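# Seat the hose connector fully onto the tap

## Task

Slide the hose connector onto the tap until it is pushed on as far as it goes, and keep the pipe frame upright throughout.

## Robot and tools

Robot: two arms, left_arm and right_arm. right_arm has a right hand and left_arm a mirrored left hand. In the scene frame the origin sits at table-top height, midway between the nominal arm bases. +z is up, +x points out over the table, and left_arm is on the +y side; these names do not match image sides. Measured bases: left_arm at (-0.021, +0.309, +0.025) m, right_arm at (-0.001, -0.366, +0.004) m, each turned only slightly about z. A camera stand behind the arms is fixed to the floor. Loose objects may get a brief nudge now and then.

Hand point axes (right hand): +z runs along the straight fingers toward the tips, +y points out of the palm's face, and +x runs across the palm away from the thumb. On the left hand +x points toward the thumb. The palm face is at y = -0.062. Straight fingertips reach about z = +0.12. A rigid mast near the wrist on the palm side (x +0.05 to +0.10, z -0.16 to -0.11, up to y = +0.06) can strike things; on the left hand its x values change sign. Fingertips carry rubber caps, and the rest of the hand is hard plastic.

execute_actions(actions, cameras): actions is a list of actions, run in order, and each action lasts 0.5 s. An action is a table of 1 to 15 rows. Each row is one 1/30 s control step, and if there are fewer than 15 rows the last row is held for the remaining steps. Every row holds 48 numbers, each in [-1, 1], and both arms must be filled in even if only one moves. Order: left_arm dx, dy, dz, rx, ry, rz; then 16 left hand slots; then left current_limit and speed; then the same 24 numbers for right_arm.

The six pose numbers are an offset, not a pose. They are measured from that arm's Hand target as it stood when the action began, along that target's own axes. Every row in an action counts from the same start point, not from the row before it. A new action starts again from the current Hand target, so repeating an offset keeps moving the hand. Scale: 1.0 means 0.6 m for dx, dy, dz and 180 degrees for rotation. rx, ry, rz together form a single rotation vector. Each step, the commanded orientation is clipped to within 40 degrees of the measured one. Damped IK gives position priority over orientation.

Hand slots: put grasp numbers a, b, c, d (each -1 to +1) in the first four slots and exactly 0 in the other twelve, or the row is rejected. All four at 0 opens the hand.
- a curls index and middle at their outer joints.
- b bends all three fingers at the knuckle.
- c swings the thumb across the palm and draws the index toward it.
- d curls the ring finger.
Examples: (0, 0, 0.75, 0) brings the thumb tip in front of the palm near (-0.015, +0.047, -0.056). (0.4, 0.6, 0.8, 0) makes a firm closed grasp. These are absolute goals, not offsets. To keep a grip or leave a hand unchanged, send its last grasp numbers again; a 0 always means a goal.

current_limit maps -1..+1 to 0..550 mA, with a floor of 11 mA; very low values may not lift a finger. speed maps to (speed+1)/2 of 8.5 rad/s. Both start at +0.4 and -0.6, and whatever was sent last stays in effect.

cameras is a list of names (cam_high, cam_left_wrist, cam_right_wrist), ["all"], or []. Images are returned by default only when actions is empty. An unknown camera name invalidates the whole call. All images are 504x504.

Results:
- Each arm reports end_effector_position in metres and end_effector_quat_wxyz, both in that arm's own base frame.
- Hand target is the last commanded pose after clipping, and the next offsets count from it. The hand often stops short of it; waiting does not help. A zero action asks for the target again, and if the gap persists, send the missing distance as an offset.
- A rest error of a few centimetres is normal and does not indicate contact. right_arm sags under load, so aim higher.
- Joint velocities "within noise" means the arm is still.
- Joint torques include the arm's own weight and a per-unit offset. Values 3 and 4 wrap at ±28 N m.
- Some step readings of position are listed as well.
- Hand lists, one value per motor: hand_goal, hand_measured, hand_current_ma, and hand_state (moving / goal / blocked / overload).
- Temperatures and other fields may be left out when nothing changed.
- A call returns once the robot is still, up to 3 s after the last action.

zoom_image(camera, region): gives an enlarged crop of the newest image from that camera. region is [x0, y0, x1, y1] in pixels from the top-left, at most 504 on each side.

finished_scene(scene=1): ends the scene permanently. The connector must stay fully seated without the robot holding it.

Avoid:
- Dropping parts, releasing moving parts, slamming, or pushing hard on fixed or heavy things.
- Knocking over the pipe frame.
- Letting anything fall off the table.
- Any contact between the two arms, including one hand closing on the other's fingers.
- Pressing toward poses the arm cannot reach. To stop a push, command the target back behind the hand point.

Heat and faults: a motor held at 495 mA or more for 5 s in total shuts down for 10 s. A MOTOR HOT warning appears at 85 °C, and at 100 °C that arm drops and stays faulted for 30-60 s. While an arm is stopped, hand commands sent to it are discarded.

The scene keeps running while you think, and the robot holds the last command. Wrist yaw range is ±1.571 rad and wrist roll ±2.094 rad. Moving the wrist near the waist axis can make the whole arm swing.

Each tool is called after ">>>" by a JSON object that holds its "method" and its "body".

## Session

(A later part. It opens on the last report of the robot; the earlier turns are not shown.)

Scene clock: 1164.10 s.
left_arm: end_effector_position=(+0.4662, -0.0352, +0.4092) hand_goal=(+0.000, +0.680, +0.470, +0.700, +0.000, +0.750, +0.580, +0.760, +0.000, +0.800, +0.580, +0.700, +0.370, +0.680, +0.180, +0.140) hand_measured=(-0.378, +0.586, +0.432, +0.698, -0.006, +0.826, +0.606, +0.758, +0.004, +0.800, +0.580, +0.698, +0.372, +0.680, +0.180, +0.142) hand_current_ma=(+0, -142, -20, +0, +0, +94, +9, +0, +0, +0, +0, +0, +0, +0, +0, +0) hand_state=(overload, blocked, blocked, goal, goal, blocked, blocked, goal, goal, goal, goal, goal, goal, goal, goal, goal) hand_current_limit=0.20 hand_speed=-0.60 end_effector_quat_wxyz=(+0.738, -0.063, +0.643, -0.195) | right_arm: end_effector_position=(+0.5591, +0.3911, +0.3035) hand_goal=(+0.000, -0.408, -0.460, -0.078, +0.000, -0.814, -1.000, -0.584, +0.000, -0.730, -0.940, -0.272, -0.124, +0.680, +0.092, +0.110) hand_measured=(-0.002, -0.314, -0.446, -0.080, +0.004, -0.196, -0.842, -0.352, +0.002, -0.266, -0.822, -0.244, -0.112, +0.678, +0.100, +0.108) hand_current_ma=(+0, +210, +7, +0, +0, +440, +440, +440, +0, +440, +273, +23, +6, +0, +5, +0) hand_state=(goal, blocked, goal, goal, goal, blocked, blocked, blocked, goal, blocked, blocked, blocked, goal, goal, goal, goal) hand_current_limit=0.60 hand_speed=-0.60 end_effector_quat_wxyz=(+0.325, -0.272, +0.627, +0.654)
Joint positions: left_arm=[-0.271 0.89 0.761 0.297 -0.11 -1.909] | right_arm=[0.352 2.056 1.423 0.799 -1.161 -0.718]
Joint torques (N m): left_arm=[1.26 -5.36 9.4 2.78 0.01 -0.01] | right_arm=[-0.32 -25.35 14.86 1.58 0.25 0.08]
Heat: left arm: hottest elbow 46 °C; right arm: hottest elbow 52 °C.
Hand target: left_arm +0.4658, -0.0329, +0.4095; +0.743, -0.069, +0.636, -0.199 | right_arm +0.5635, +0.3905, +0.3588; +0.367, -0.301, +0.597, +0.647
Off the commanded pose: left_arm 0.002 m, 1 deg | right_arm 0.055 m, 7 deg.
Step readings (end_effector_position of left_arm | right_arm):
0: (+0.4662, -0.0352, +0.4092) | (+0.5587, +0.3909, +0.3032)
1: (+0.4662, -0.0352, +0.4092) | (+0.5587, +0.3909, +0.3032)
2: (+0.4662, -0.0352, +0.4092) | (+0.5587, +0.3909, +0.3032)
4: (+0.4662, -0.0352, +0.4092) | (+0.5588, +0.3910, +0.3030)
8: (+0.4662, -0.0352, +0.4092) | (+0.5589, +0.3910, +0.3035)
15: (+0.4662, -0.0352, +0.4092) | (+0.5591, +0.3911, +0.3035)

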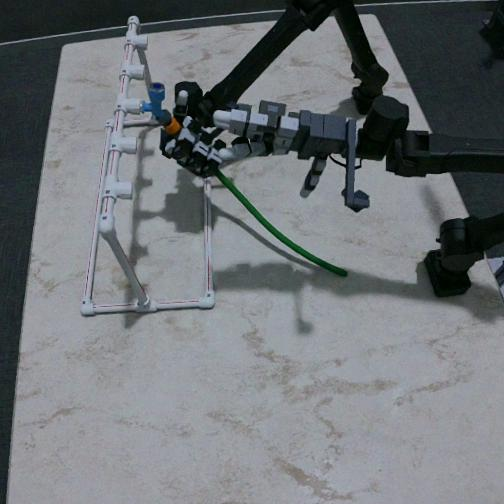

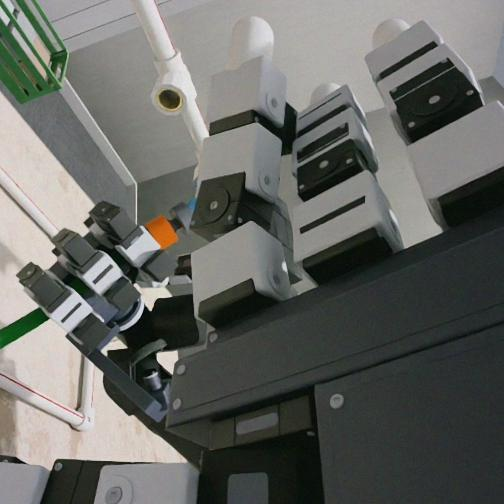

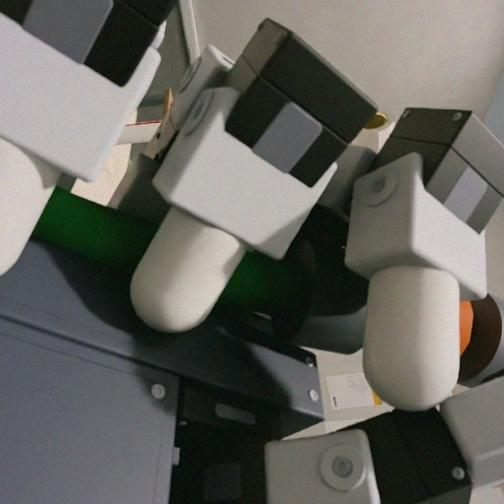

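>>> {"method": "execute_actions", "body": {"actions": [[[0,0,0,0,0,0,0,0,0.2,0,0,0,0,0,0,0,0,0,0,0,0,0,0.2,-0.6,0.0006,0.0048,-0.0016,-0.0017,-0.001,-0.0048,1,0.86,0.55,0.95,0,0,0,0,0,0,0,0,0,0,0,0,0.6,-0.6],[0,0,0,0,0,0,0,0,0.2,0,0,0,0,0,0,0,0,0,0,0,0,0,0.2,-0.6,0.0011,0.0096,-0.0032,-0.0033,-0.0021,-0.0096,1,0.86,0.55,0.95,0,0,0,0,0,0,0,0,0,0,0,0,0.6,-0.6],[0,0,0,0,0,0,0,0,0.2,0,0,0,0,0,0,0,0,0,0,0,0,0,0.2,-0.6,0.0017,0.0144,-0.0048,-0.005,-0.0031,-0.0144,1,0.86,0.55,0.95,0,0,0,0,0,0,0,0,0,0,0,0,0.6,-0.6]]], "cameras": ["all"]}}

>>> {"method": "zoom_image", "body": {"camera": "cam_left_wrist", "region": [125, 205, 195, 275]}}

>>> {"method": "zoom_image", "body": {"camera": "cam_right_wrist", "region": [434, 290, 504, 360]}}

Scene clock: 1169.40 s.
left_arm: end_effector_position=(+0.4662, -0.0352, +0.4092) hand_goal=(+0.000, +0.680, +0.470, +0.700, +0.000, +0.750, +0.580, +0.760, +0.000, +0.800, +0.580, +0.700, +0.370, +0.680, +0.180, +0.140) hand_measured=(-0.378, +0.586, +0.432, +0.698, -0.006, +0.826, +0.606, +0.758, +0.004, +0.800, +0.580, +0.698, +0.372, +0.680, +0.180, +0.142) hand_current_ma=(+0, -142, -20, +0, +0, +94, +9, +0, +0, +0, +0, +0, +0, +0, +0, +0) hand_state=(overload, blocked, blocked, goal, goal, blocked, blocked, goal, goal, goal, goal, goal, goal, goal, goal, goal) hand_current_limit=0.20 hand_speed=-0.60 end_effector_quat_wxyz=(+0.738, -0.063, +0.643, -0.195) | right_arm: end_effector_position=(+0.5584, +0.3909, +0.3040) hand_goal=(+0.000, -0.408, -0.460, -0.078, +0.000, -0.814, -1.000, -0.584, +0.000, -0.730, -0.940, -0.272, -0.124, +0.680, +0.092, +0.110) hand_measured=(-0.002, -0.314, -0.446, -0.080, +0.004, -0.196, -0.842, -0.352, +0.002, -0.266, -0.822, -0.244, -0.112, +0.678, +0.100, +0.108) hand_current_ma=(+0, +210, +7, +0, +0, +440, +440, +440, +0, +440, +273, +23, +6, +0, +5, +0) hand_state=(goal, blocked, goal, goal, goal, blocked, blocked, blocked, goal, blocked, blocked, blocked, goal, goal, goal, goal) hand_current_limit=0.60 hand_speed=-0.60 end_effector_quat_wxyz=(+0.326, -0.273, +0.626, +0.654)
Joint positions: left_arm=[-0.271 0.89 0.761 0.297 -0.11 -1.909] | right_arm=[0.352 2.055 1.423 0.803 -1.162 -0.718]
Joint torques (N m): left_arm=[1.38 -5.36 9.4 2.77 0 -0.01] | right_arm=[-0.32 -25.88 14.13 3.28 0.18 0]
Heat: left arm: hottest elbow 46 °C; right arm: hottest elbow 53 °C.
Hand target: left_arm +0.4658, -0.0329, +0.4095; +0.743, -0.069, +0.636, -0.199 | right_arm +0.5556, +0.3876, +0.3624; +0.382, -0.314, +0.583, +0.644
Off the commanded pose: left_arm 0.002 m, 1 deg | right_arm 0.059 m, 9 deg.
Step readings (end_effector_position of left_arm | right_arm):
0: (+0.4662, -0.0352, +0.4092) | (+0.5591, +0.3911, +0.3035)
1: (+0.4662, -0.0352, +0.4092) | (+0.5591, +0.3911, +0.3035)
2: (+0.4662, -0.0352, +0.4092) | (+0.5590, +0.3911, +0.3037)
4: (+0.4662, -0.0352, +0.4092) | (+0.5589, +0.3911, +0.3037)
8: (+0.4662, -0.0352, +0.4092) | (+0.5586, +0.3910, +0.3038)
15: (+0.4662, -0.0352, +0.4092) | (+0.5585, +0.3909, +0.3040)

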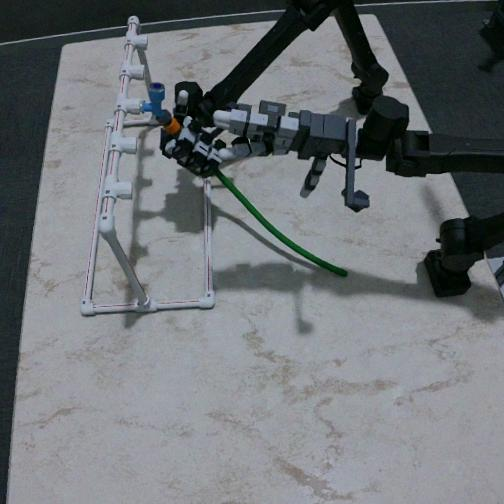

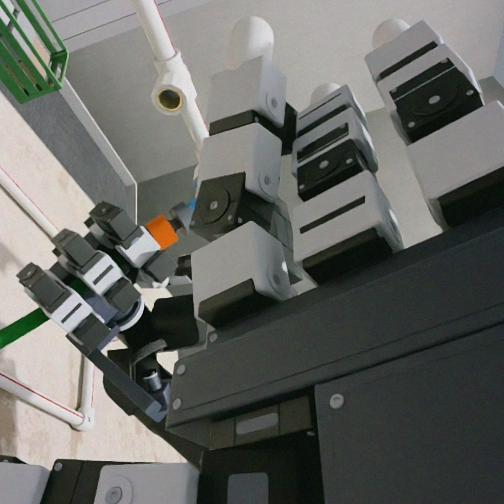

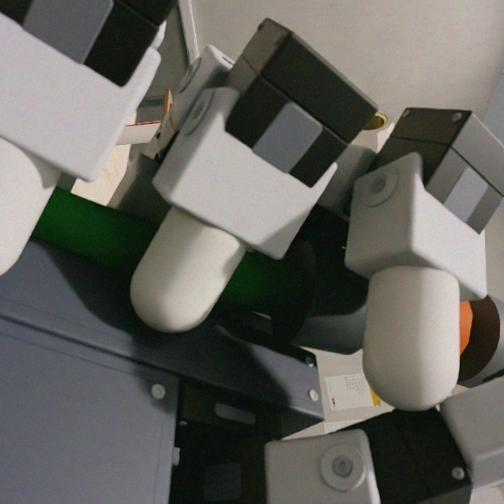

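Scaled by 7.200 from the camera's 504x504 image, which has a finer 720x720 frame.

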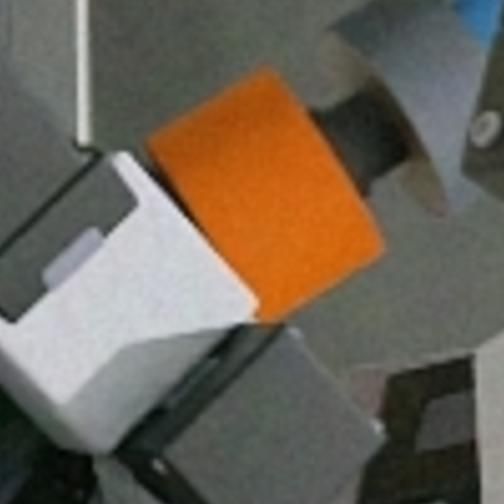

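Scaled by 7.200 from the camera's 504x504 image, which has a finer 720x720 frame.

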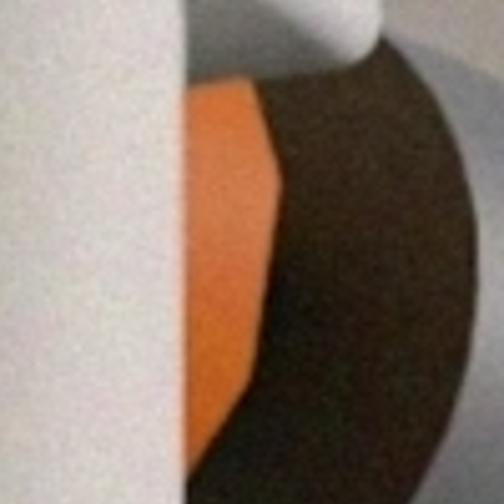

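>>> {"method": "execute_actions", "body": {"actions": [[[0,0,0,0,0,0,0,0,0.2,0,0,0,0,0,0,0,0,0,0,0,0,0,0.2,-0.6,-0.0002,0.0026,-0.0036,-0.0009,-0.0006,-0.0026,1,0.86,0.55,0.95,0,0,0,0,0,0,0,0,0,0,0,0,0.6,-0.6],[0,0,0,0,0,0,0,0,0.2,0,0,0,0,0,0,0,0,0,0,0,0,0,0.2,-0.6,-0.0003,0.0053,-0.0072,-0.0018,-0.0011,-0.0051,1,0.86,0.55,0.95,0,0,0,0,0,0,0,0,0,0,0,0,0.6,-0.6],[0,0,0,0,0,0,0,0,0.2,0,0,0,0,0,0,0,0,0,0,0,0,0,0.2,-0.6,-0.0005,0.0079,-0.0108,-0.0027,-0.0017,-0.0077,1,0.86,0.55,0.95,0,0,0,0,0,0,0,0,0,0,0,0,0.6,-0.6]]], "cameras": ["all"]}}

>>> {"method": "zoom_image", "body": {"camera": "cam_left_wrist", "region": [125, 205, 195, 275]}}

>>> {"method": "zoom_image", "body": {"camera": "cam_right_wrist", "region": [434, 290, 504, 360]}}

>>> {"method": "zoom_image", "body": {"camera": "cam_high", "region": [145, 75, 195, 145]}}

Scene clock: 1171.00 s.
left_arm: end_effector_position=(+0.4662, -0.0352, +0.4092) hand_goal=(+0.000, +0.680, +0.470, +0.700, +0.000, +0.750, +0.580, +0.760, +0.000, +0.800, +0.580, +0.700, +0.370, +0.680, +0.180, +0.140) hand_measured=(-0.378, +0.586, +0.432, +0.698, -0.006, +0.826, +0.606, +0.758, +0.004, +0.800, +0.580, +0.698, +0.372, +0.680, +0.180, +0.142) hand_current_ma=(+0, -142, -20, +0, +0, +94, +9, +0, +0, +0, +0, +0, +0, +0, +0, +0) hand_state=(overload, blocked, blocked, goal, goal, blocked, blocked, goal, goal, goal, goal, goal, goal, goal, goal, goal) hand_current_limit=0.20 hand_speed=-0.60 end_effector_quat_wxyz=(+0.738, -0.063, +0.643, -0.195) | right_arm: end_effector_position=(+0.5581, +0.3884, +0.3052) hand_goal=(+0.000, -0.408, -0.460, -0.078, +0.000, -0.814, -1.000, -0.584, +0.000, -0.730, -0.940, -0.272, -0.124, +0.680, +0.092, +0.110) hand_measured=(-0.002, -0.314, -0.446, -0.080, +0.004, -0.196, -0.842, -0.352, +0.002, -0.266, -0.822, -0.244, -0.112, +0.678, +0.100, +0.108) hand_current_ma=(+0, +210, +7, +0, +0, +440, +440, +440, +0, +440, +273, +23, +6, +0, +5, +0) hand_state=(goal, blocked, goal, goal, goal, blocked, blocked, blocked, goal, blocked, blocked, blocked, goal, goal, goal, goal) hand_current_limit=0.60 hand_speed=-0.60 end_effector_quat_wxyz=(+0.329, -0.276, +0.623, +0.654)
Joint positions: left_arm=[-0.271 0.89 0.761 0.297 -0.11 -1.909] | right_arm=[0.349 2.055 1.423 0.815 -1.167 -0.714]
Joint torques (N m): left_arm=[1.32 -5.36 9.4 2.77 0.01 -0.01] | right_arm=[-0.62 -26.34 13.41 4.03 0.02 -0.07]
Heat: left arm: hottest elbow 46 °C; right arm: hottest elbow 53 °C.
Hand target: left_arm +0.4658, -0.0329, +0.4095; +0.743, -0.069, +0.636, -0.199 | right_arm +0.5513, +0.3810, +0.3643; +0.390, -0.321, +0.575, +0.643
Off the commanded pose: left_arm 0.002 m, 1 deg | right_arm 0.060 m, 10 deg.
Step readings (end_effector_position of left_arm | right_arm):
0: (+0.4662, -0.0352, +0.4092) | (+0.5584, +0.3909, +0.3040)
1: (+0.4662, -0.0352, +0.4092) | (+0.5584, +0.3909, +0.3040)
2: (+0.4662, -0.0352, +0.4092) | (+0.5583, +0.3909, +0.3041)
4: (+0.4662, -0.0352, +0.4092) | (+0.5576, +0.3907, +0.3044)
8: (+0.4662, -0.0352, +0.4092) | (+0.5577, +0.3894, +0.3048)
15: (+0.4662, -0.0352, +0.4092) | (+0.5582, +0.3884, +0.3052)

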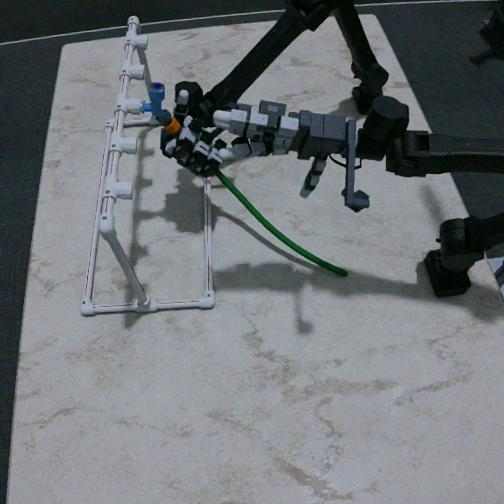

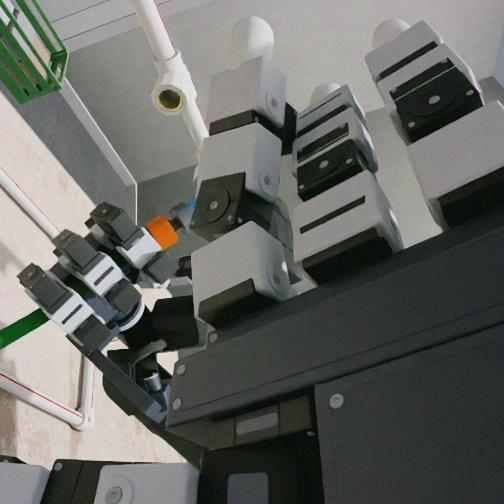

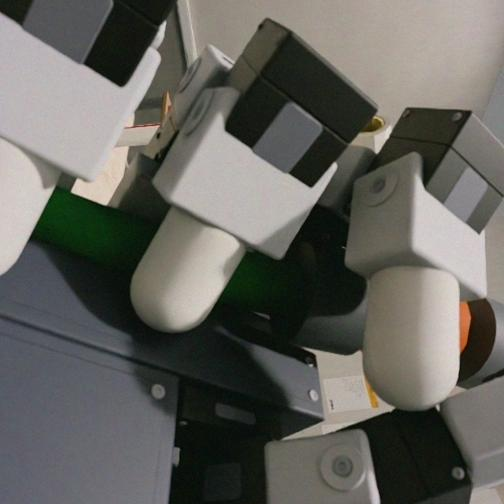

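Scaled by 7.200 from the camera's 504x504 image, which has a finer 720x720 frame.

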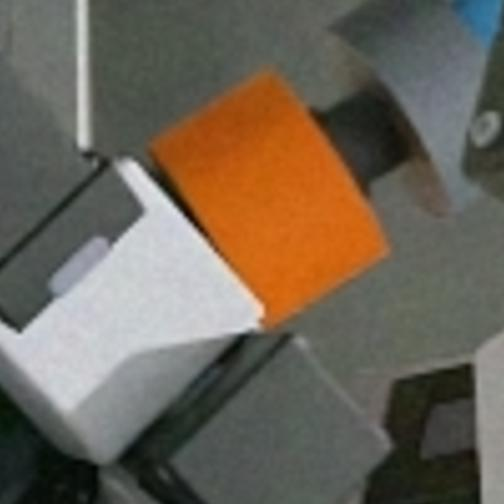

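Scaled by 7.200 from the camera's 504x504 image, which has a finer 720x720 frame.

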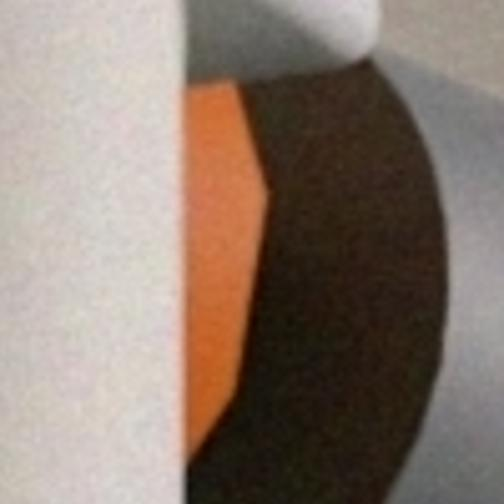

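Scaled by 7.200 from the camera's 504x504 image, which has a finer 720x720 frame.

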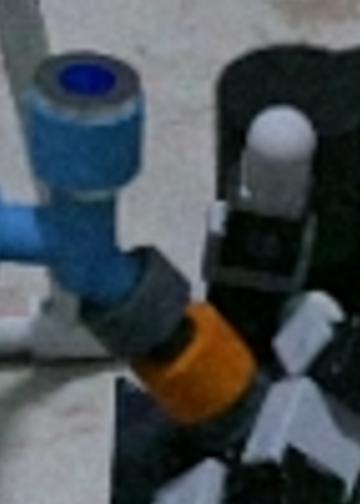

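>>> {"method": "execute_actions", "body": {"actions": [[[0,0,0,0,0,0,0,0,0.2,0,0,0,0,0,0,0,0,0,0,0,0,0,0.2,-0.6,-0.0004,0.0001,-0.0033,0,0,0,1,0.86,0.55,0.95,0,0,0,0,0,0,0,0,0,0,0,0,0.6,-0.6],[0,0,0,0,0,0,0,0,0.2,0,0,0,0,0,0,0,0,0,0,0,0,0,0.2,-0.6,-0.0009,0.0002,-0.0066,0,0,0,1,0.86,0.55,0.95,0,0,0,0,0,0,0,0,0,0,0,0,0.6,-0.6],[0,0,0,0,0,0,0,0,0.2,0,0,0,0,0,0,0,0,0,0,0,0,0,0.2,-0.6,-0.0013,0.0003,-0.0099,0,0,0,1,0.86,0.55,0.95,0,0,0,0,0,0,0,0,0,0,0,0,0.6,-0.6]]], "cameras": ["all"]}}

>>> {"method": "zoom_image", "body": {"camera": "cam_left_wrist", "region": [125, 205, 195, 275]}}

>>> {"method": "zoom_image", "body": {"camera": "cam_right_wrist", "region": [434, 290, 504, 360]}}

>>> {"method": "zoom_image", "body": {"camera": "cam_high", "region": [145, 75, 195, 145]}}

Scene clock: 1172.33 s.
left_arm: end_effector_position=(+0.4662, -0.0352, +0.4092) hand_goal=(+0.000, +0.680, +0.470, +0.700, +0.000, +0.750, +0.580, +0.760, +0.000, +0.800, +0.580, +0.700, +0.370, +0.680, +0.180, +0.140) hand_measured=(-0.378, +0.586, +0.432, +0.698, -0.006, +0.826, +0.606, +0.758, +0.004, +0.800, +0.580, +0.698, +0.372, +0.680, +0.180, +0.142) hand_current_ma=(+0, -142, -20, +0, +0, +94, +9, +0, +0, +0, +0, +0, +0, +0, +0, +0) hand_state=(overload, blocked, blocked, goal, goal, blocked, blocked, goal, goal, goal, goal, goal, goal, goal, goal, goal) hand_current_limit=0.20 hand_speed=-0.60 end_effector_quat_wxyz=(+0.738, -0.063, +0.643, -0.195) | right_arm: end_effector_position=(+0.5578, +0.3858, +0.3056) hand_goal=(+0.000, -0.408, -0.460, -0.078, +0.000, -0.814, -1.000, -0.584, +0.000, -0.730, -0.940, -0.272, -0.124, +0.680, +0.092, +0.110) hand_measured=(-0.002, -0.314, -0.446, -0.080, +0.004, -0.196, -0.842, -0.352, +0.002, -0.266, -0.822, -0.244, -0.112, +0.678, +0.100, +0.108) hand_current_ma=(+0, +210, +7, +0, +0, +440, +440, +440, +0, +440, +273, +23, +6, +0, +5, +0) hand_state=(goal, blocked, goal, goal, goal, blocked, blocked, blocked, goal, blocked, blocked, blocked, goal, goal, goal, goal) hand_current_limit=0.60 hand_speed=-0.60 end_effector_quat_wxyz=(+0.327, -0.278, +0.622, +0.655)
Joint positions: left_arm=[-0.271 0.89 0.761 0.297 -0.11 -1.909] | right_arm=[0.345 2.055 1.423 0.82 -1.177 -0.709]
Joint torques (N m): left_arm=[1.32 -5.42 9.4 2.77 0.01 -0.01] | right_arm=[-0.91 -26.52 12.9 4.12 0.09 -0.06]
Heat: left arm: hottest elbow 46 °C; right arm: hottest elbow 54 °C.
Hand target: left_arm +0.4658, -0.0329, +0.4095; +0.743, -0.069, +0.636, -0.199 | right_arm +0.5513, +0.3751, +0.3643; +0.390, -0.321, +0.575, +0.643
Off the commanded pose: left_arm 0.002 m, 1 deg | right_arm 0.060 m, 10 deg.
Step readings (end_effector_position of left_arm | right_arm):
0: (+0.4662, -0.0352, +0.4092) | (+0.5581, +0.3884, +0.3052)
1: (+0.4662, -0.0352, +0.4092) | (+0.5581, +0.3884, +0.3052)
2: (+0.4662, -0.0352, +0.4092) | (+0.5582, +0.3882, +0.3052)
4: (+0.4662, -0.0352, +0.4092) | (+0.5585, +0.3870, +0.3053)
8: (+0.4662, -0.0352, +0.4092) | (+0.5581, +0.3859, +0.3055)
15: (+0.4662, -0.0352, +0.4092) | (+0.5578, +0.3858, +0.3056)

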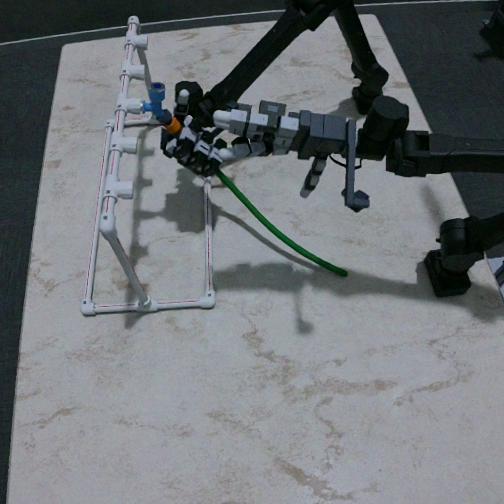

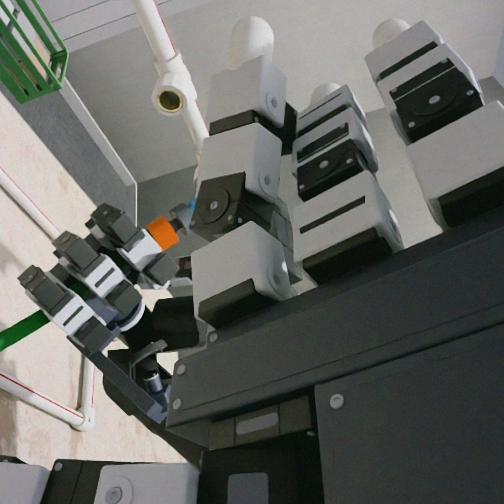

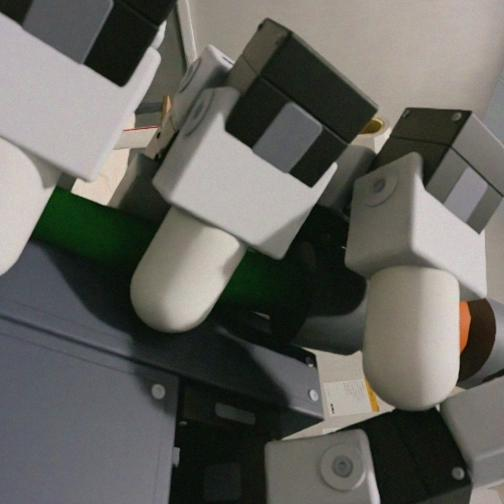

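Scaled by 7.200 from the camera's 504x504 image, which has a finer 720x720 frame.

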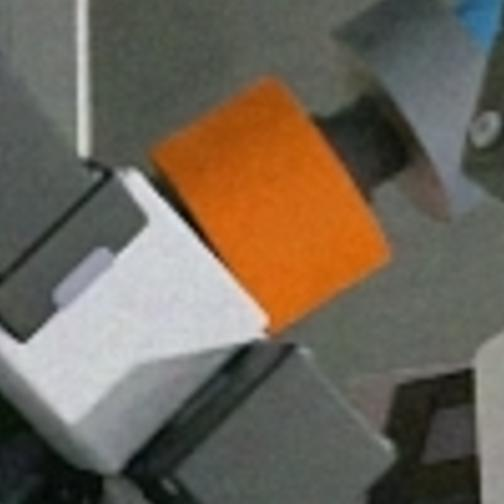

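Scaled by 7.200 from the camera's 504x504 image, which has a finer 720x720 frame.

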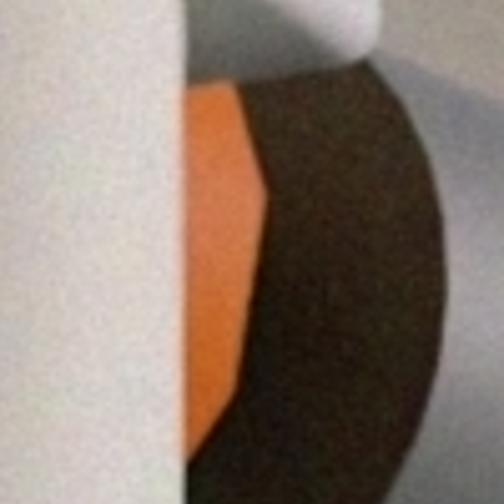

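Scaled by 7.200 from the camera's 504x504 image, which has a finer 720x720 frame.

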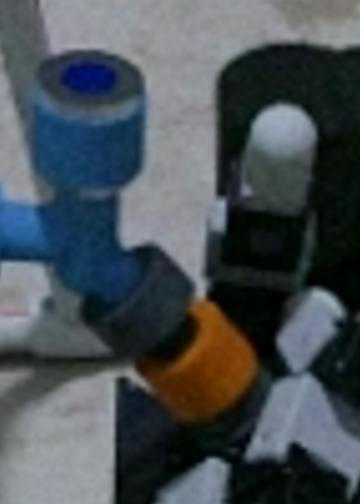

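>>> {"method": "execute_actions", "body": {"actions": [[[0,0,0,0,0,0,0,0,0.2,0,0,0,0,0,0,0,0,0,0,0,0,0,0.2,-0.6,-0.0053,-0.0019,0.0005,0,0,0,1,0.86,0.55,0.95,0,0,0,0,0,0,0,0,0,0,0,0,0.6,-0.6],[0,0,0,0,0,0,0,0,0.2,0,0,0,0,0,0,0,0,0,0,0,0,0,0.2,-0.6,-0.0103,-0.0041,0.001,0,0,0,1,0.86,0.55,0.95,0,0,0,0,0,0,0,0,0,0,0,0,0.6,-0.6],[0,0,0,0,0,0,0,0,0.2,0,0,0,0,0,0,0,0,0,0,0,0,0,0.2,-0.6,-0.0153,-0.0063,0.0015,0,0,0,1,0.86,0.55,0.95,0,0,0,0,0,0,0,0,0,0,0,0,0.6,-0.6]]], "cameras": ["all"]}}

>>> {"method": "zoom_image", "body": {"camera": "cam_left_wrist", "region": [125, 205, 195, 275]}}

>>> {"method": "zoom_image", "body": {"camera": "cam_right_wrist", "region": [434, 290, 504, 360]}}

>>> {"method": "zoom_image", "body": {"camera": "cam_high", "region": [145, 75, 195, 145]}}

Scene clock: 1175.17 s.
left_arm: end_effector_position=(+0.4662, -0.0352, +0.4092) hand_goal=(+0.000, +0.680, +0.470, +0.700, +0.000, +0.750, +0.580, +0.760, +0.000, +0.800, +0.580, +0.700, +0.370, +0.680, +0.180, +0.140) hand_measured=(-0.378, +0.586, +0.432, +0.698, -0.006, +0.826, +0.606, +0.758, +0.004, +0.800, +0.580, +0.698, +0.372, +0.680, +0.180, +0.142) hand_current_ma=(+0, -142, -20, +0, +0, +94, +9, +0, +0, +0, +0, +0, +0, +0, +0, +0) hand_state=(overload, blocked, blocked, goal, goal, blocked, blocked, goal, goal, goal, goal, goal, goal, goal, goal, goal) hand_current_limit=0.20 hand_speed=-0.60 end_effector_quat_wxyz=(+0.738, -0.063, +0.643, -0.195) | right_arm: end_effector_position=(+0.5576, +0.3850, +0.3056) hand_goal=(+0.000, -0.408, -0.460, -0.078, +0.000, -0.814, -1.000, -0.584, +0.000, -0.730, -0.940, -0.272, -0.124, +0.680, +0.092, +0.110) hand_measured=(-0.002, -0.314, -0.446, -0.080, +0.004, -0.196, -0.842, -0.352, +0.002, -0.266, -0.822, -0.244, -0.112, +0.678, +0.100, +0.108) hand_current_ma=(+0, +210, +7, +0, +0, +440, +440, +440, +0, +440, +273, +23, +6, +0, +5, +0) hand_state=(goal, blocked, goal, goal, goal, blocked, blocked, blocked, goal, blocked, blocked, blocked, goal, goal, goal, goal) hand_current_limit=0.60 hand_speed=-0.60 end_effector_quat_wxyz=(+0.325, -0.278, +0.622, +0.656)
Joint positions: left_arm=[-0.271 0.89 0.761 0.297 -0.11 -1.909] | right_arm=[0.344 2.055 1.423 0.82 -1.182 -0.706]
Joint torques (N m): left_arm=[1.32 -5.42 9.4 2.78 0.01 -0.01] | right_arm=[-1.14 -26.05 15.01 3.51 0.13 0]
Heat: left arm: hottest elbow 46 °C; right arm: hottest elbow 54 °C.
Hand target: left_arm +0.4658, -0.0329, +0.4095; +0.743, -0.069, +0.636, -0.199 | right_arm +0.5591, +0.3749, +0.3704; +0.390, -0.321, +0.575, +0.643
Off the commanded pose: left_arm 0.002 m, 1 deg | right_arm 0.066 m, 11 deg.
Step readings (end_effector_position of left_arm | right_arm):
0: (+0.4662, -0.0352, +0.4092) | (+0.5578, +0.3858, +0.3056)
1: (+0.4662, -0.0352, +0.4092) | (+0.5578, +0.3858, +0.3056)
2: (+0.4662, -0.0352, +0.4092) | (+0.5578, +0.3858, +0.3056)
4: (+0.4662, -0.0352, +0.4092) | (+0.5577, +0.3855, +0.3056)
8: (+0.4662, -0.0352, +0.4092) | (+0.5576, +0.3850, +0.3056)
15: (+0.4662, -0.0352, +0.4092) | (+0.5576, +0.3850, +0.3056)

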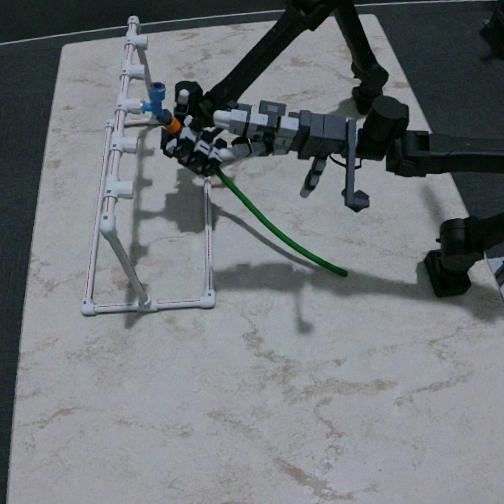

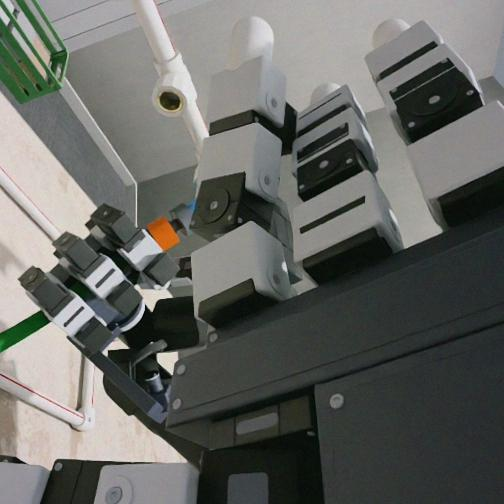

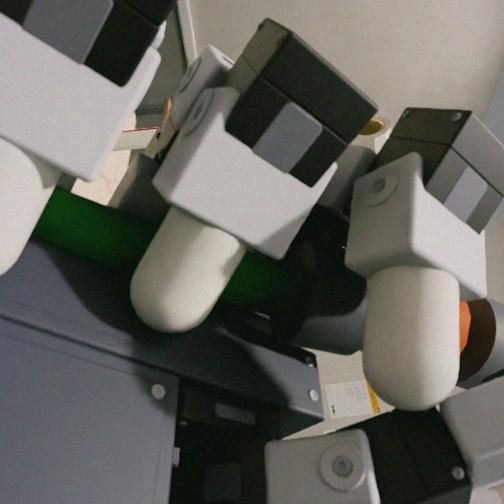

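Scaled by 7.200 from the camera's 504x504 image, which has a finer 720x720 frame.

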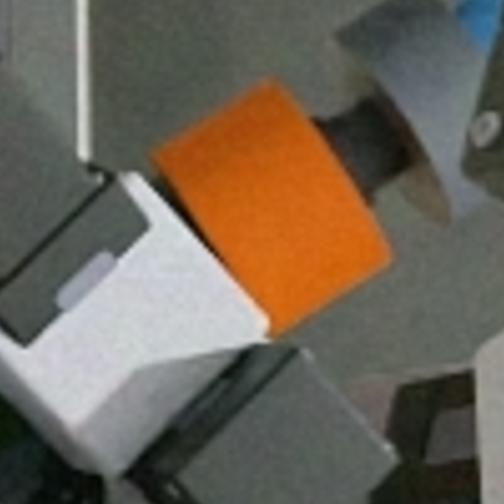

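Scaled by 7.200 from the camera's 504x504 image, which has a finer 720x720 frame.

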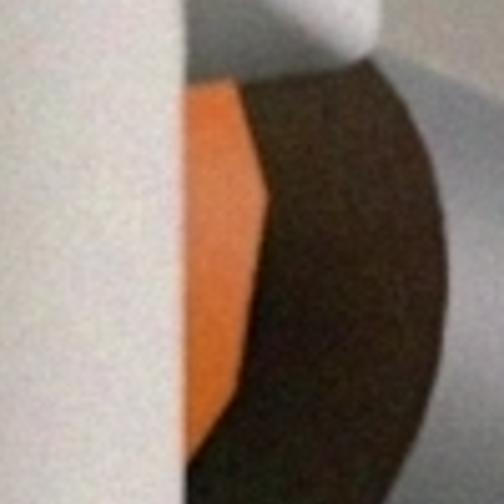

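Scaled by 7.200 from the camera's 504x504 image, which has a finer 720x720 frame.

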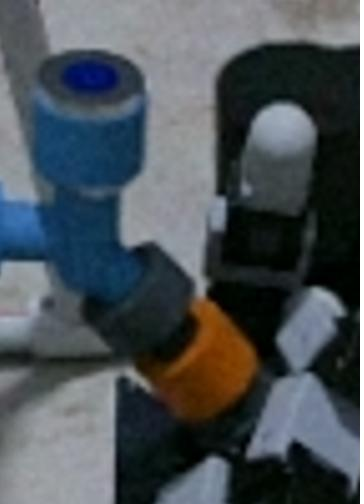

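>>> {"method": "execute_actions", "body": {"actions": [[[0,0,0,0,0,0,0,0,0.2,0,0,0,0,0,0,0,0,0,0,0,0,0,0.2,-0.6,-0.0055,-0.0004,0.0005,0,0,0,1,0.86,0.55,0.95,0,0,0,0,0,0,0,0,0,0,0,0,0.6,-0.6],[0,0,0,0,0,0,0,0,0.2,0,0,0,0,0,0,0,0,0,0,0,0,0,0.2,-0.6,-0.011,-0.0008,0.001,0,0,0,1,0.86,0.55,0.95,0,0,0,0,0,0,0,0,0,0,0,0,0.6,-0.6],[0,0,0,0,0,0,0,0,0.2,0,0,0,0,0,0,0,0,0,0,0,0,0,0.2,-0.6,-0.0164,-0.0013,0.0015,0,0,0,1,0.86,0.55,0.95,0,0,0,0,0,0,0,0,0,0,0,0,0.6,-0.6]]], "cameras": ["all"]}}

>>> {"method": "zoom_image", "body": {"camera": "cam_left_wrist", "region": [125, 205, 195, 275]}}

>>> {"method": "zoom_image", "body": {"camera": "cam_high", "region": [145, 75, 195, 145]}}

Scene clock: 1176.53 s.
left_arm: end_effector_position=(+0.4662, -0.0352, +0.4092) hand_goal=(+0.000, +0.680, +0.470, +0.700, +0.000, +0.750, +0.580, +0.760, +0.000, +0.800, +0.580, +0.700, +0.370, +0.680, +0.180, +0.140) hand_measured=(-0.378, +0.586, +0.432, +0.698, -0.006, +0.826, +0.606, +0.758, +0.004, +0.800, +0.580, +0.698, +0.372, +0.680, +0.180, +0.142) hand_current_ma=(+0, -142, -20, +0, +0, +94, +9, +0, +0, +0, +0, +0, +0, +0, +0, +0) hand_state=(overload, blocked, blocked, goal, goal, blocked, blocked, goal, goal, goal, goal, goal, goal, goal, goal, goal) hand_current_limit=0.20 hand_speed=-0.60 end_effector_quat_wxyz=(+0.738, -0.063, +0.643, -0.195) | right_arm: end_effector_position=(+0.5576, +0.3840, +0.3056) hand_goal=(+0.000, -0.408, -0.460, -0.078, +0.000, -0.814, -1.000, -0.584, +0.000, -0.730, -0.940, -0.272, -0.124, +0.680, +0.092, +0.110) hand_measured=(-0.002, -0.314, -0.446, -0.080, +0.004, -0.196, -0.842, -0.352, +0.002, -0.266, -0.822, -0.244, -0.112, +0.678, +0.100, +0.108) hand_current_ma=(+0, +210, +7, +0, +0, +440, +440, +440, +0, +440, +273, +23, +6, +0, +5, +0) hand_state=(goal, blocked, goal, goal, goal, blocked, blocked, blocked, goal, blocked, blocked, blocked, goal, goal, goal, goal) hand_current_limit=0.60 hand_speed=-0.60 end_effector_quat_wxyz=(+0.323, -0.279, +0.622, +0.656)
Joint positions: left_arm=[-0.271 0.89 0.761 0.297 -0.11 -1.909] | right_arm=[0.342 2.055 1.423 0.82 -1.186 -0.704]
Joint torques (N m): left_arm=[1.32 -5.36 9.4 2.77 0.01 -0.01] | right_arm=[-1.38 -26.23 16.57 2.88 0.17 0.03]
Heat: left arm: hottest elbow 46 °C; right arm: hottest elbow 54 °C.
Hand target: left_arm +0.4658, -0.0329, +0.4095; +0.743, -0.069, +0.636, -0.199 | right_arm +0.5647, +0.3745, +0.3787; +0.390, -0.321, +0.576, +0.643
Off the commanded pose: left_arm 0.002 m, 1 deg | right_arm 0.074 m, 11 deg.
Step readings (end_effector_position of left_arm | right_arm):
0: (+0.4662, -0.0352, +0.4092) | (+0.5576, +0.3850, +0.3056)
1: (+0.4662, -0.0352, +0.4092) | (+0.5576, +0.3850, +0.3056)
2: (+0.4662, -0.0352, +0.4092) | (+0.5576, +0.3850, +0.3056)
4: (+0.4662, -0.0352, +0.4092) | (+0.5576, +0.3848, +0.3056)
8: (+0.4662, -0.0352, +0.4092) | (+0.5576, +0.3843, +0.3056)
15: (+0.4662, -0.0352, +0.4092) | (+0.5576, +0.3840, +0.3056)

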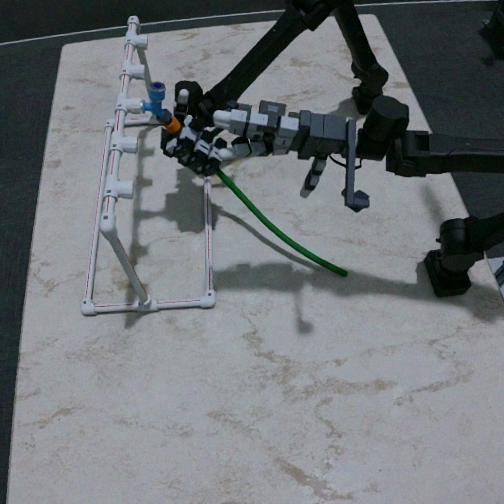

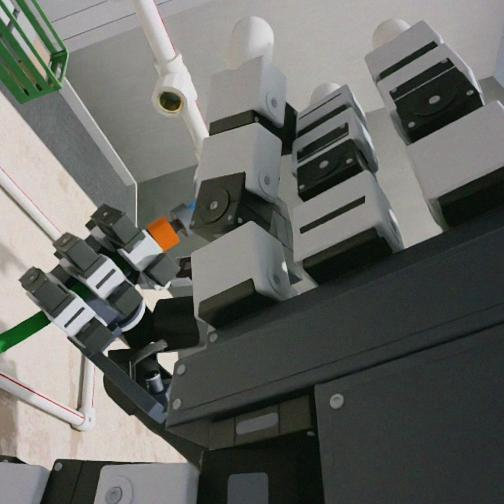

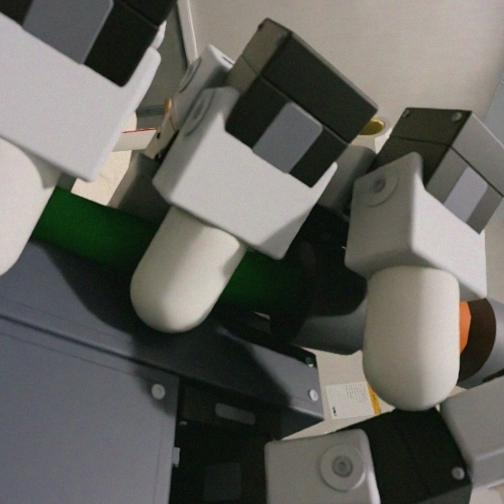

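Scaled by 7.200 from the camera's 504x504 image, which has a finer 720x720 frame.

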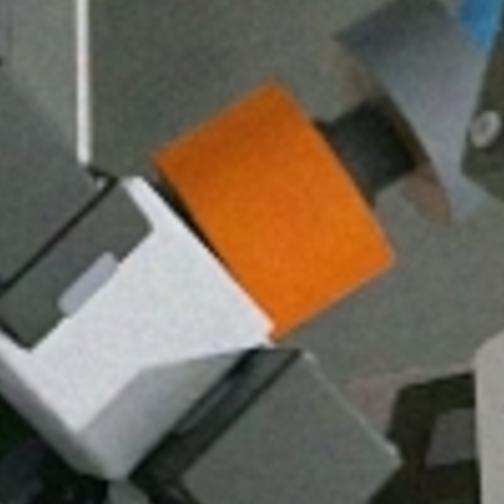

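Scaled by 7.200 from the camera's 504x504 image, which has a finer 720x720 frame.

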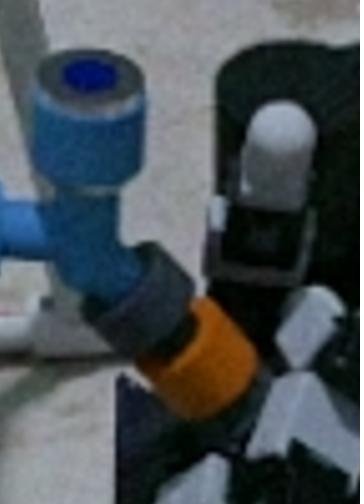

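>>> {"method": "execute_actions", "body": {"actions": [], "cameras": ["cam_right_wrist", "cam_high", "cam_left_wrist"]}}

>>> {"method": "zoom_image", "body": {"camera": "cam_right_wrist", "region": [354, 280, 504, 430]}}

>>> {"method": "zoom_image", "body": {"camera": "cam_right_wrist", "region": [254, 374, 504, 504]}}

Scene clock: 1179.93 s.
left_arm: end_effector_position=(+0.4662, -0.0352, +0.4092) hand_goal=(+0.000, +0.680, +0.470, +0.700, +0.000, +0.750, +0.580, +0.760, +0.000, +0.800, +0.580, +0.700, +0.370, +0.680, +0.180, +0.140) hand_measured=(-0.378, +0.586, +0.432, +0.698, -0.006, +0.826, +0.606, +0.758, +0.004, +0.800, +0.580, +0.698, +0.372, +0.680, +0.180, +0.142) hand_current_ma=(+0, -142, -20, +0, +0, +94, +9, +0, +0, +0, +0, +0, +0, +0, +0, +0) hand_state=(overload, blocked, blocked, goal, goal, blocked, blocked, goal, goal, goal, goal, goal, goal, goal, goal, goal) hand_current_limit=0.20 hand_speed=-0.60 end_effector_quat_wxyz=(+0.738, -0.063, +0.643, -0.195) | right_arm: end_effector_position=(+0.5576, +0.3840, +0.3056) hand_goal=(+0.000, -0.408, -0.460, -0.078, +0.000, -0.814, -1.000, -0.584, +0.000, -0.730, -0.940, -0.272, -0.124, +0.680, +0.092, +0.110) hand_measured=(-0.002, -0.314, -0.446, -0.080, +0.004, -0.196, -0.842, -0.352, +0.002, -0.266, -0.822, -0.244, -0.112, +0.678, +0.100, +0.108) hand_current_ma=(+0, +210, +7, +0, +0, +440, +440, +440, +0, +440, +273, +23, +6, +0, +5, +0) hand_state=(goal, blocked, goal, goal, goal, blocked, blocked, blocked, goal, blocked, blocked, blocked, goal, goal, goal, goal) hand_current_limit=0.60 hand_speed=-0.60 end_effector_quat_wxyz=(+0.323, -0.279, +0.622, +0.656)
Joint positions: left_arm=[-0.271 0.89 0.761 0.297 -0.11 -1.909] | right_arm=[0.342 2.055 1.423 0.82 -1.186 -0.704]
Joint velocities: within noise
Joint torques (N m): left_arm=[1.32 -5.36 9.4 2.77 0.01 -0.01] | right_arm=[-1.49 -26.17 16.53 2.85 0.17 0.04]
Motor temperatures (°C): left_arm=[36 35 46 35 28 32] | right_arm=[34 43 55 31 33 29]
Heat: left arm: hottest elbow 46 °C; right arm: hottest elbow 55 °C.
Hand target: left_arm +0.4658, -0.0329, +0.4095; +0.743, -0.069, +0.636, -0.199 | right_arm +0.5647, +0.3745, +0.3787; +0.390, -0.321, +0.576, +0.643
Off the commanded pose: left_arm 0.002 m, 1 deg | right_arm 0.074 m, 11 deg.

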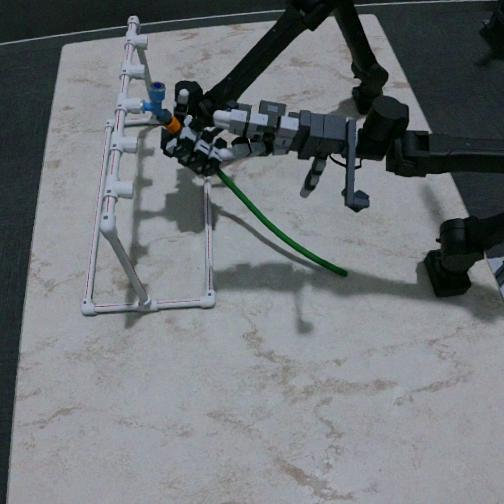

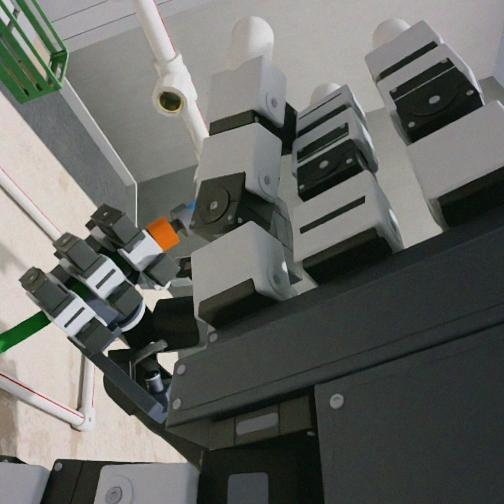

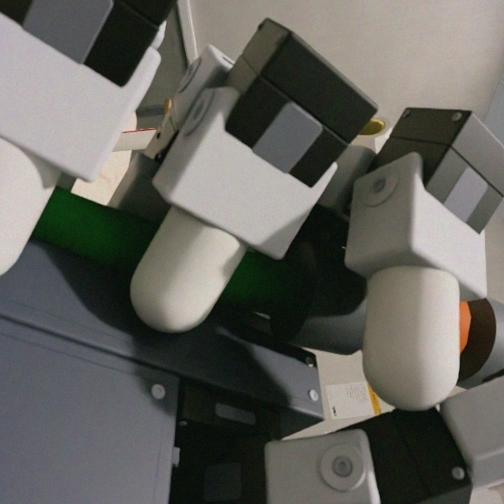

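Scaled by 3.360 from the camera's 504x504 image, which has a finer 720x720 frame.

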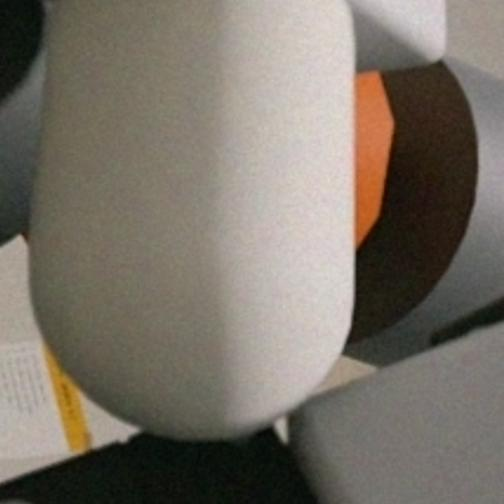

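Scaled by 2.016 from the camera's 504x504 image, which has a finer 720x720 frame.

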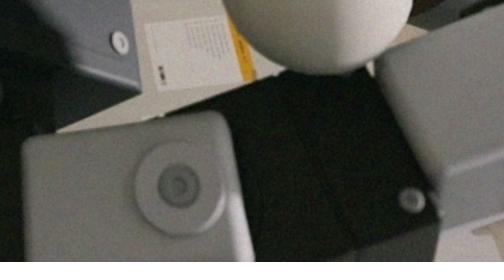

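>>> {"method": "zoom_image", "body": {"camera": "cam_high", "region": [145, 75, 245, 205]}}

>>> {"method": "zoom_image", "body": {"camera": "cam_high", "region": [150, 110, 200, 160]}}

Scaled by 3.877 from the camera's 504x504 image, which has a finer 720x720 frame.

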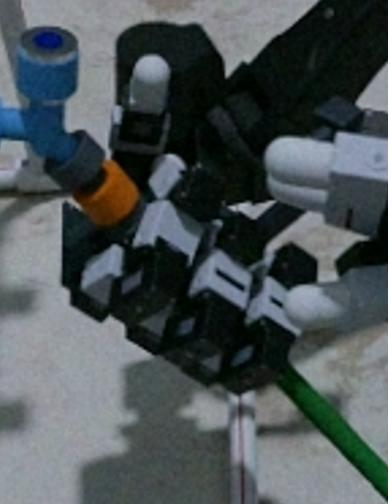

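Scaled by 10.080 from the camera's 504x504 image, which has a finer 720x720 frame.

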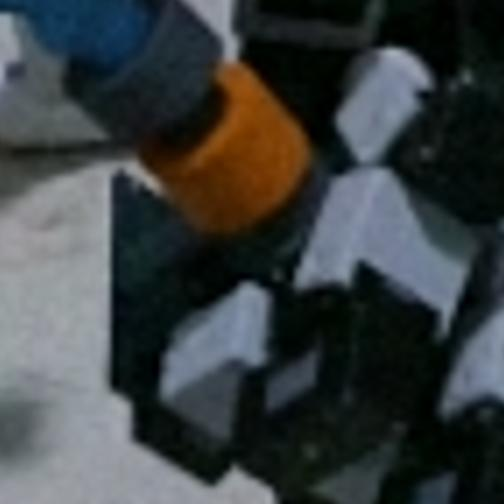

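>>> {"method": "zoom_image", "body": {"camera": "cam_left_wrist", "region": [155, 195, 195, 235]}}

Scaled by 12.600 from the camera's 504x504 image, which has a finer 720x720 frame.

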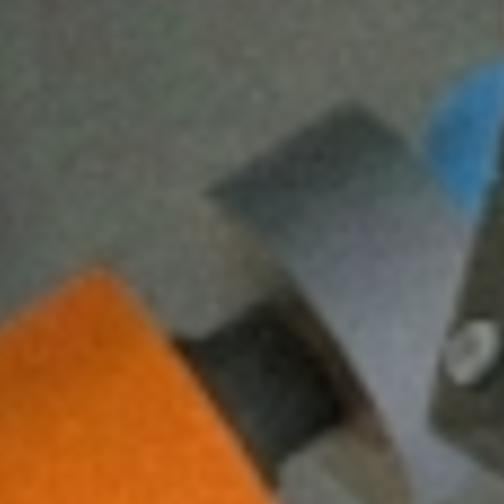

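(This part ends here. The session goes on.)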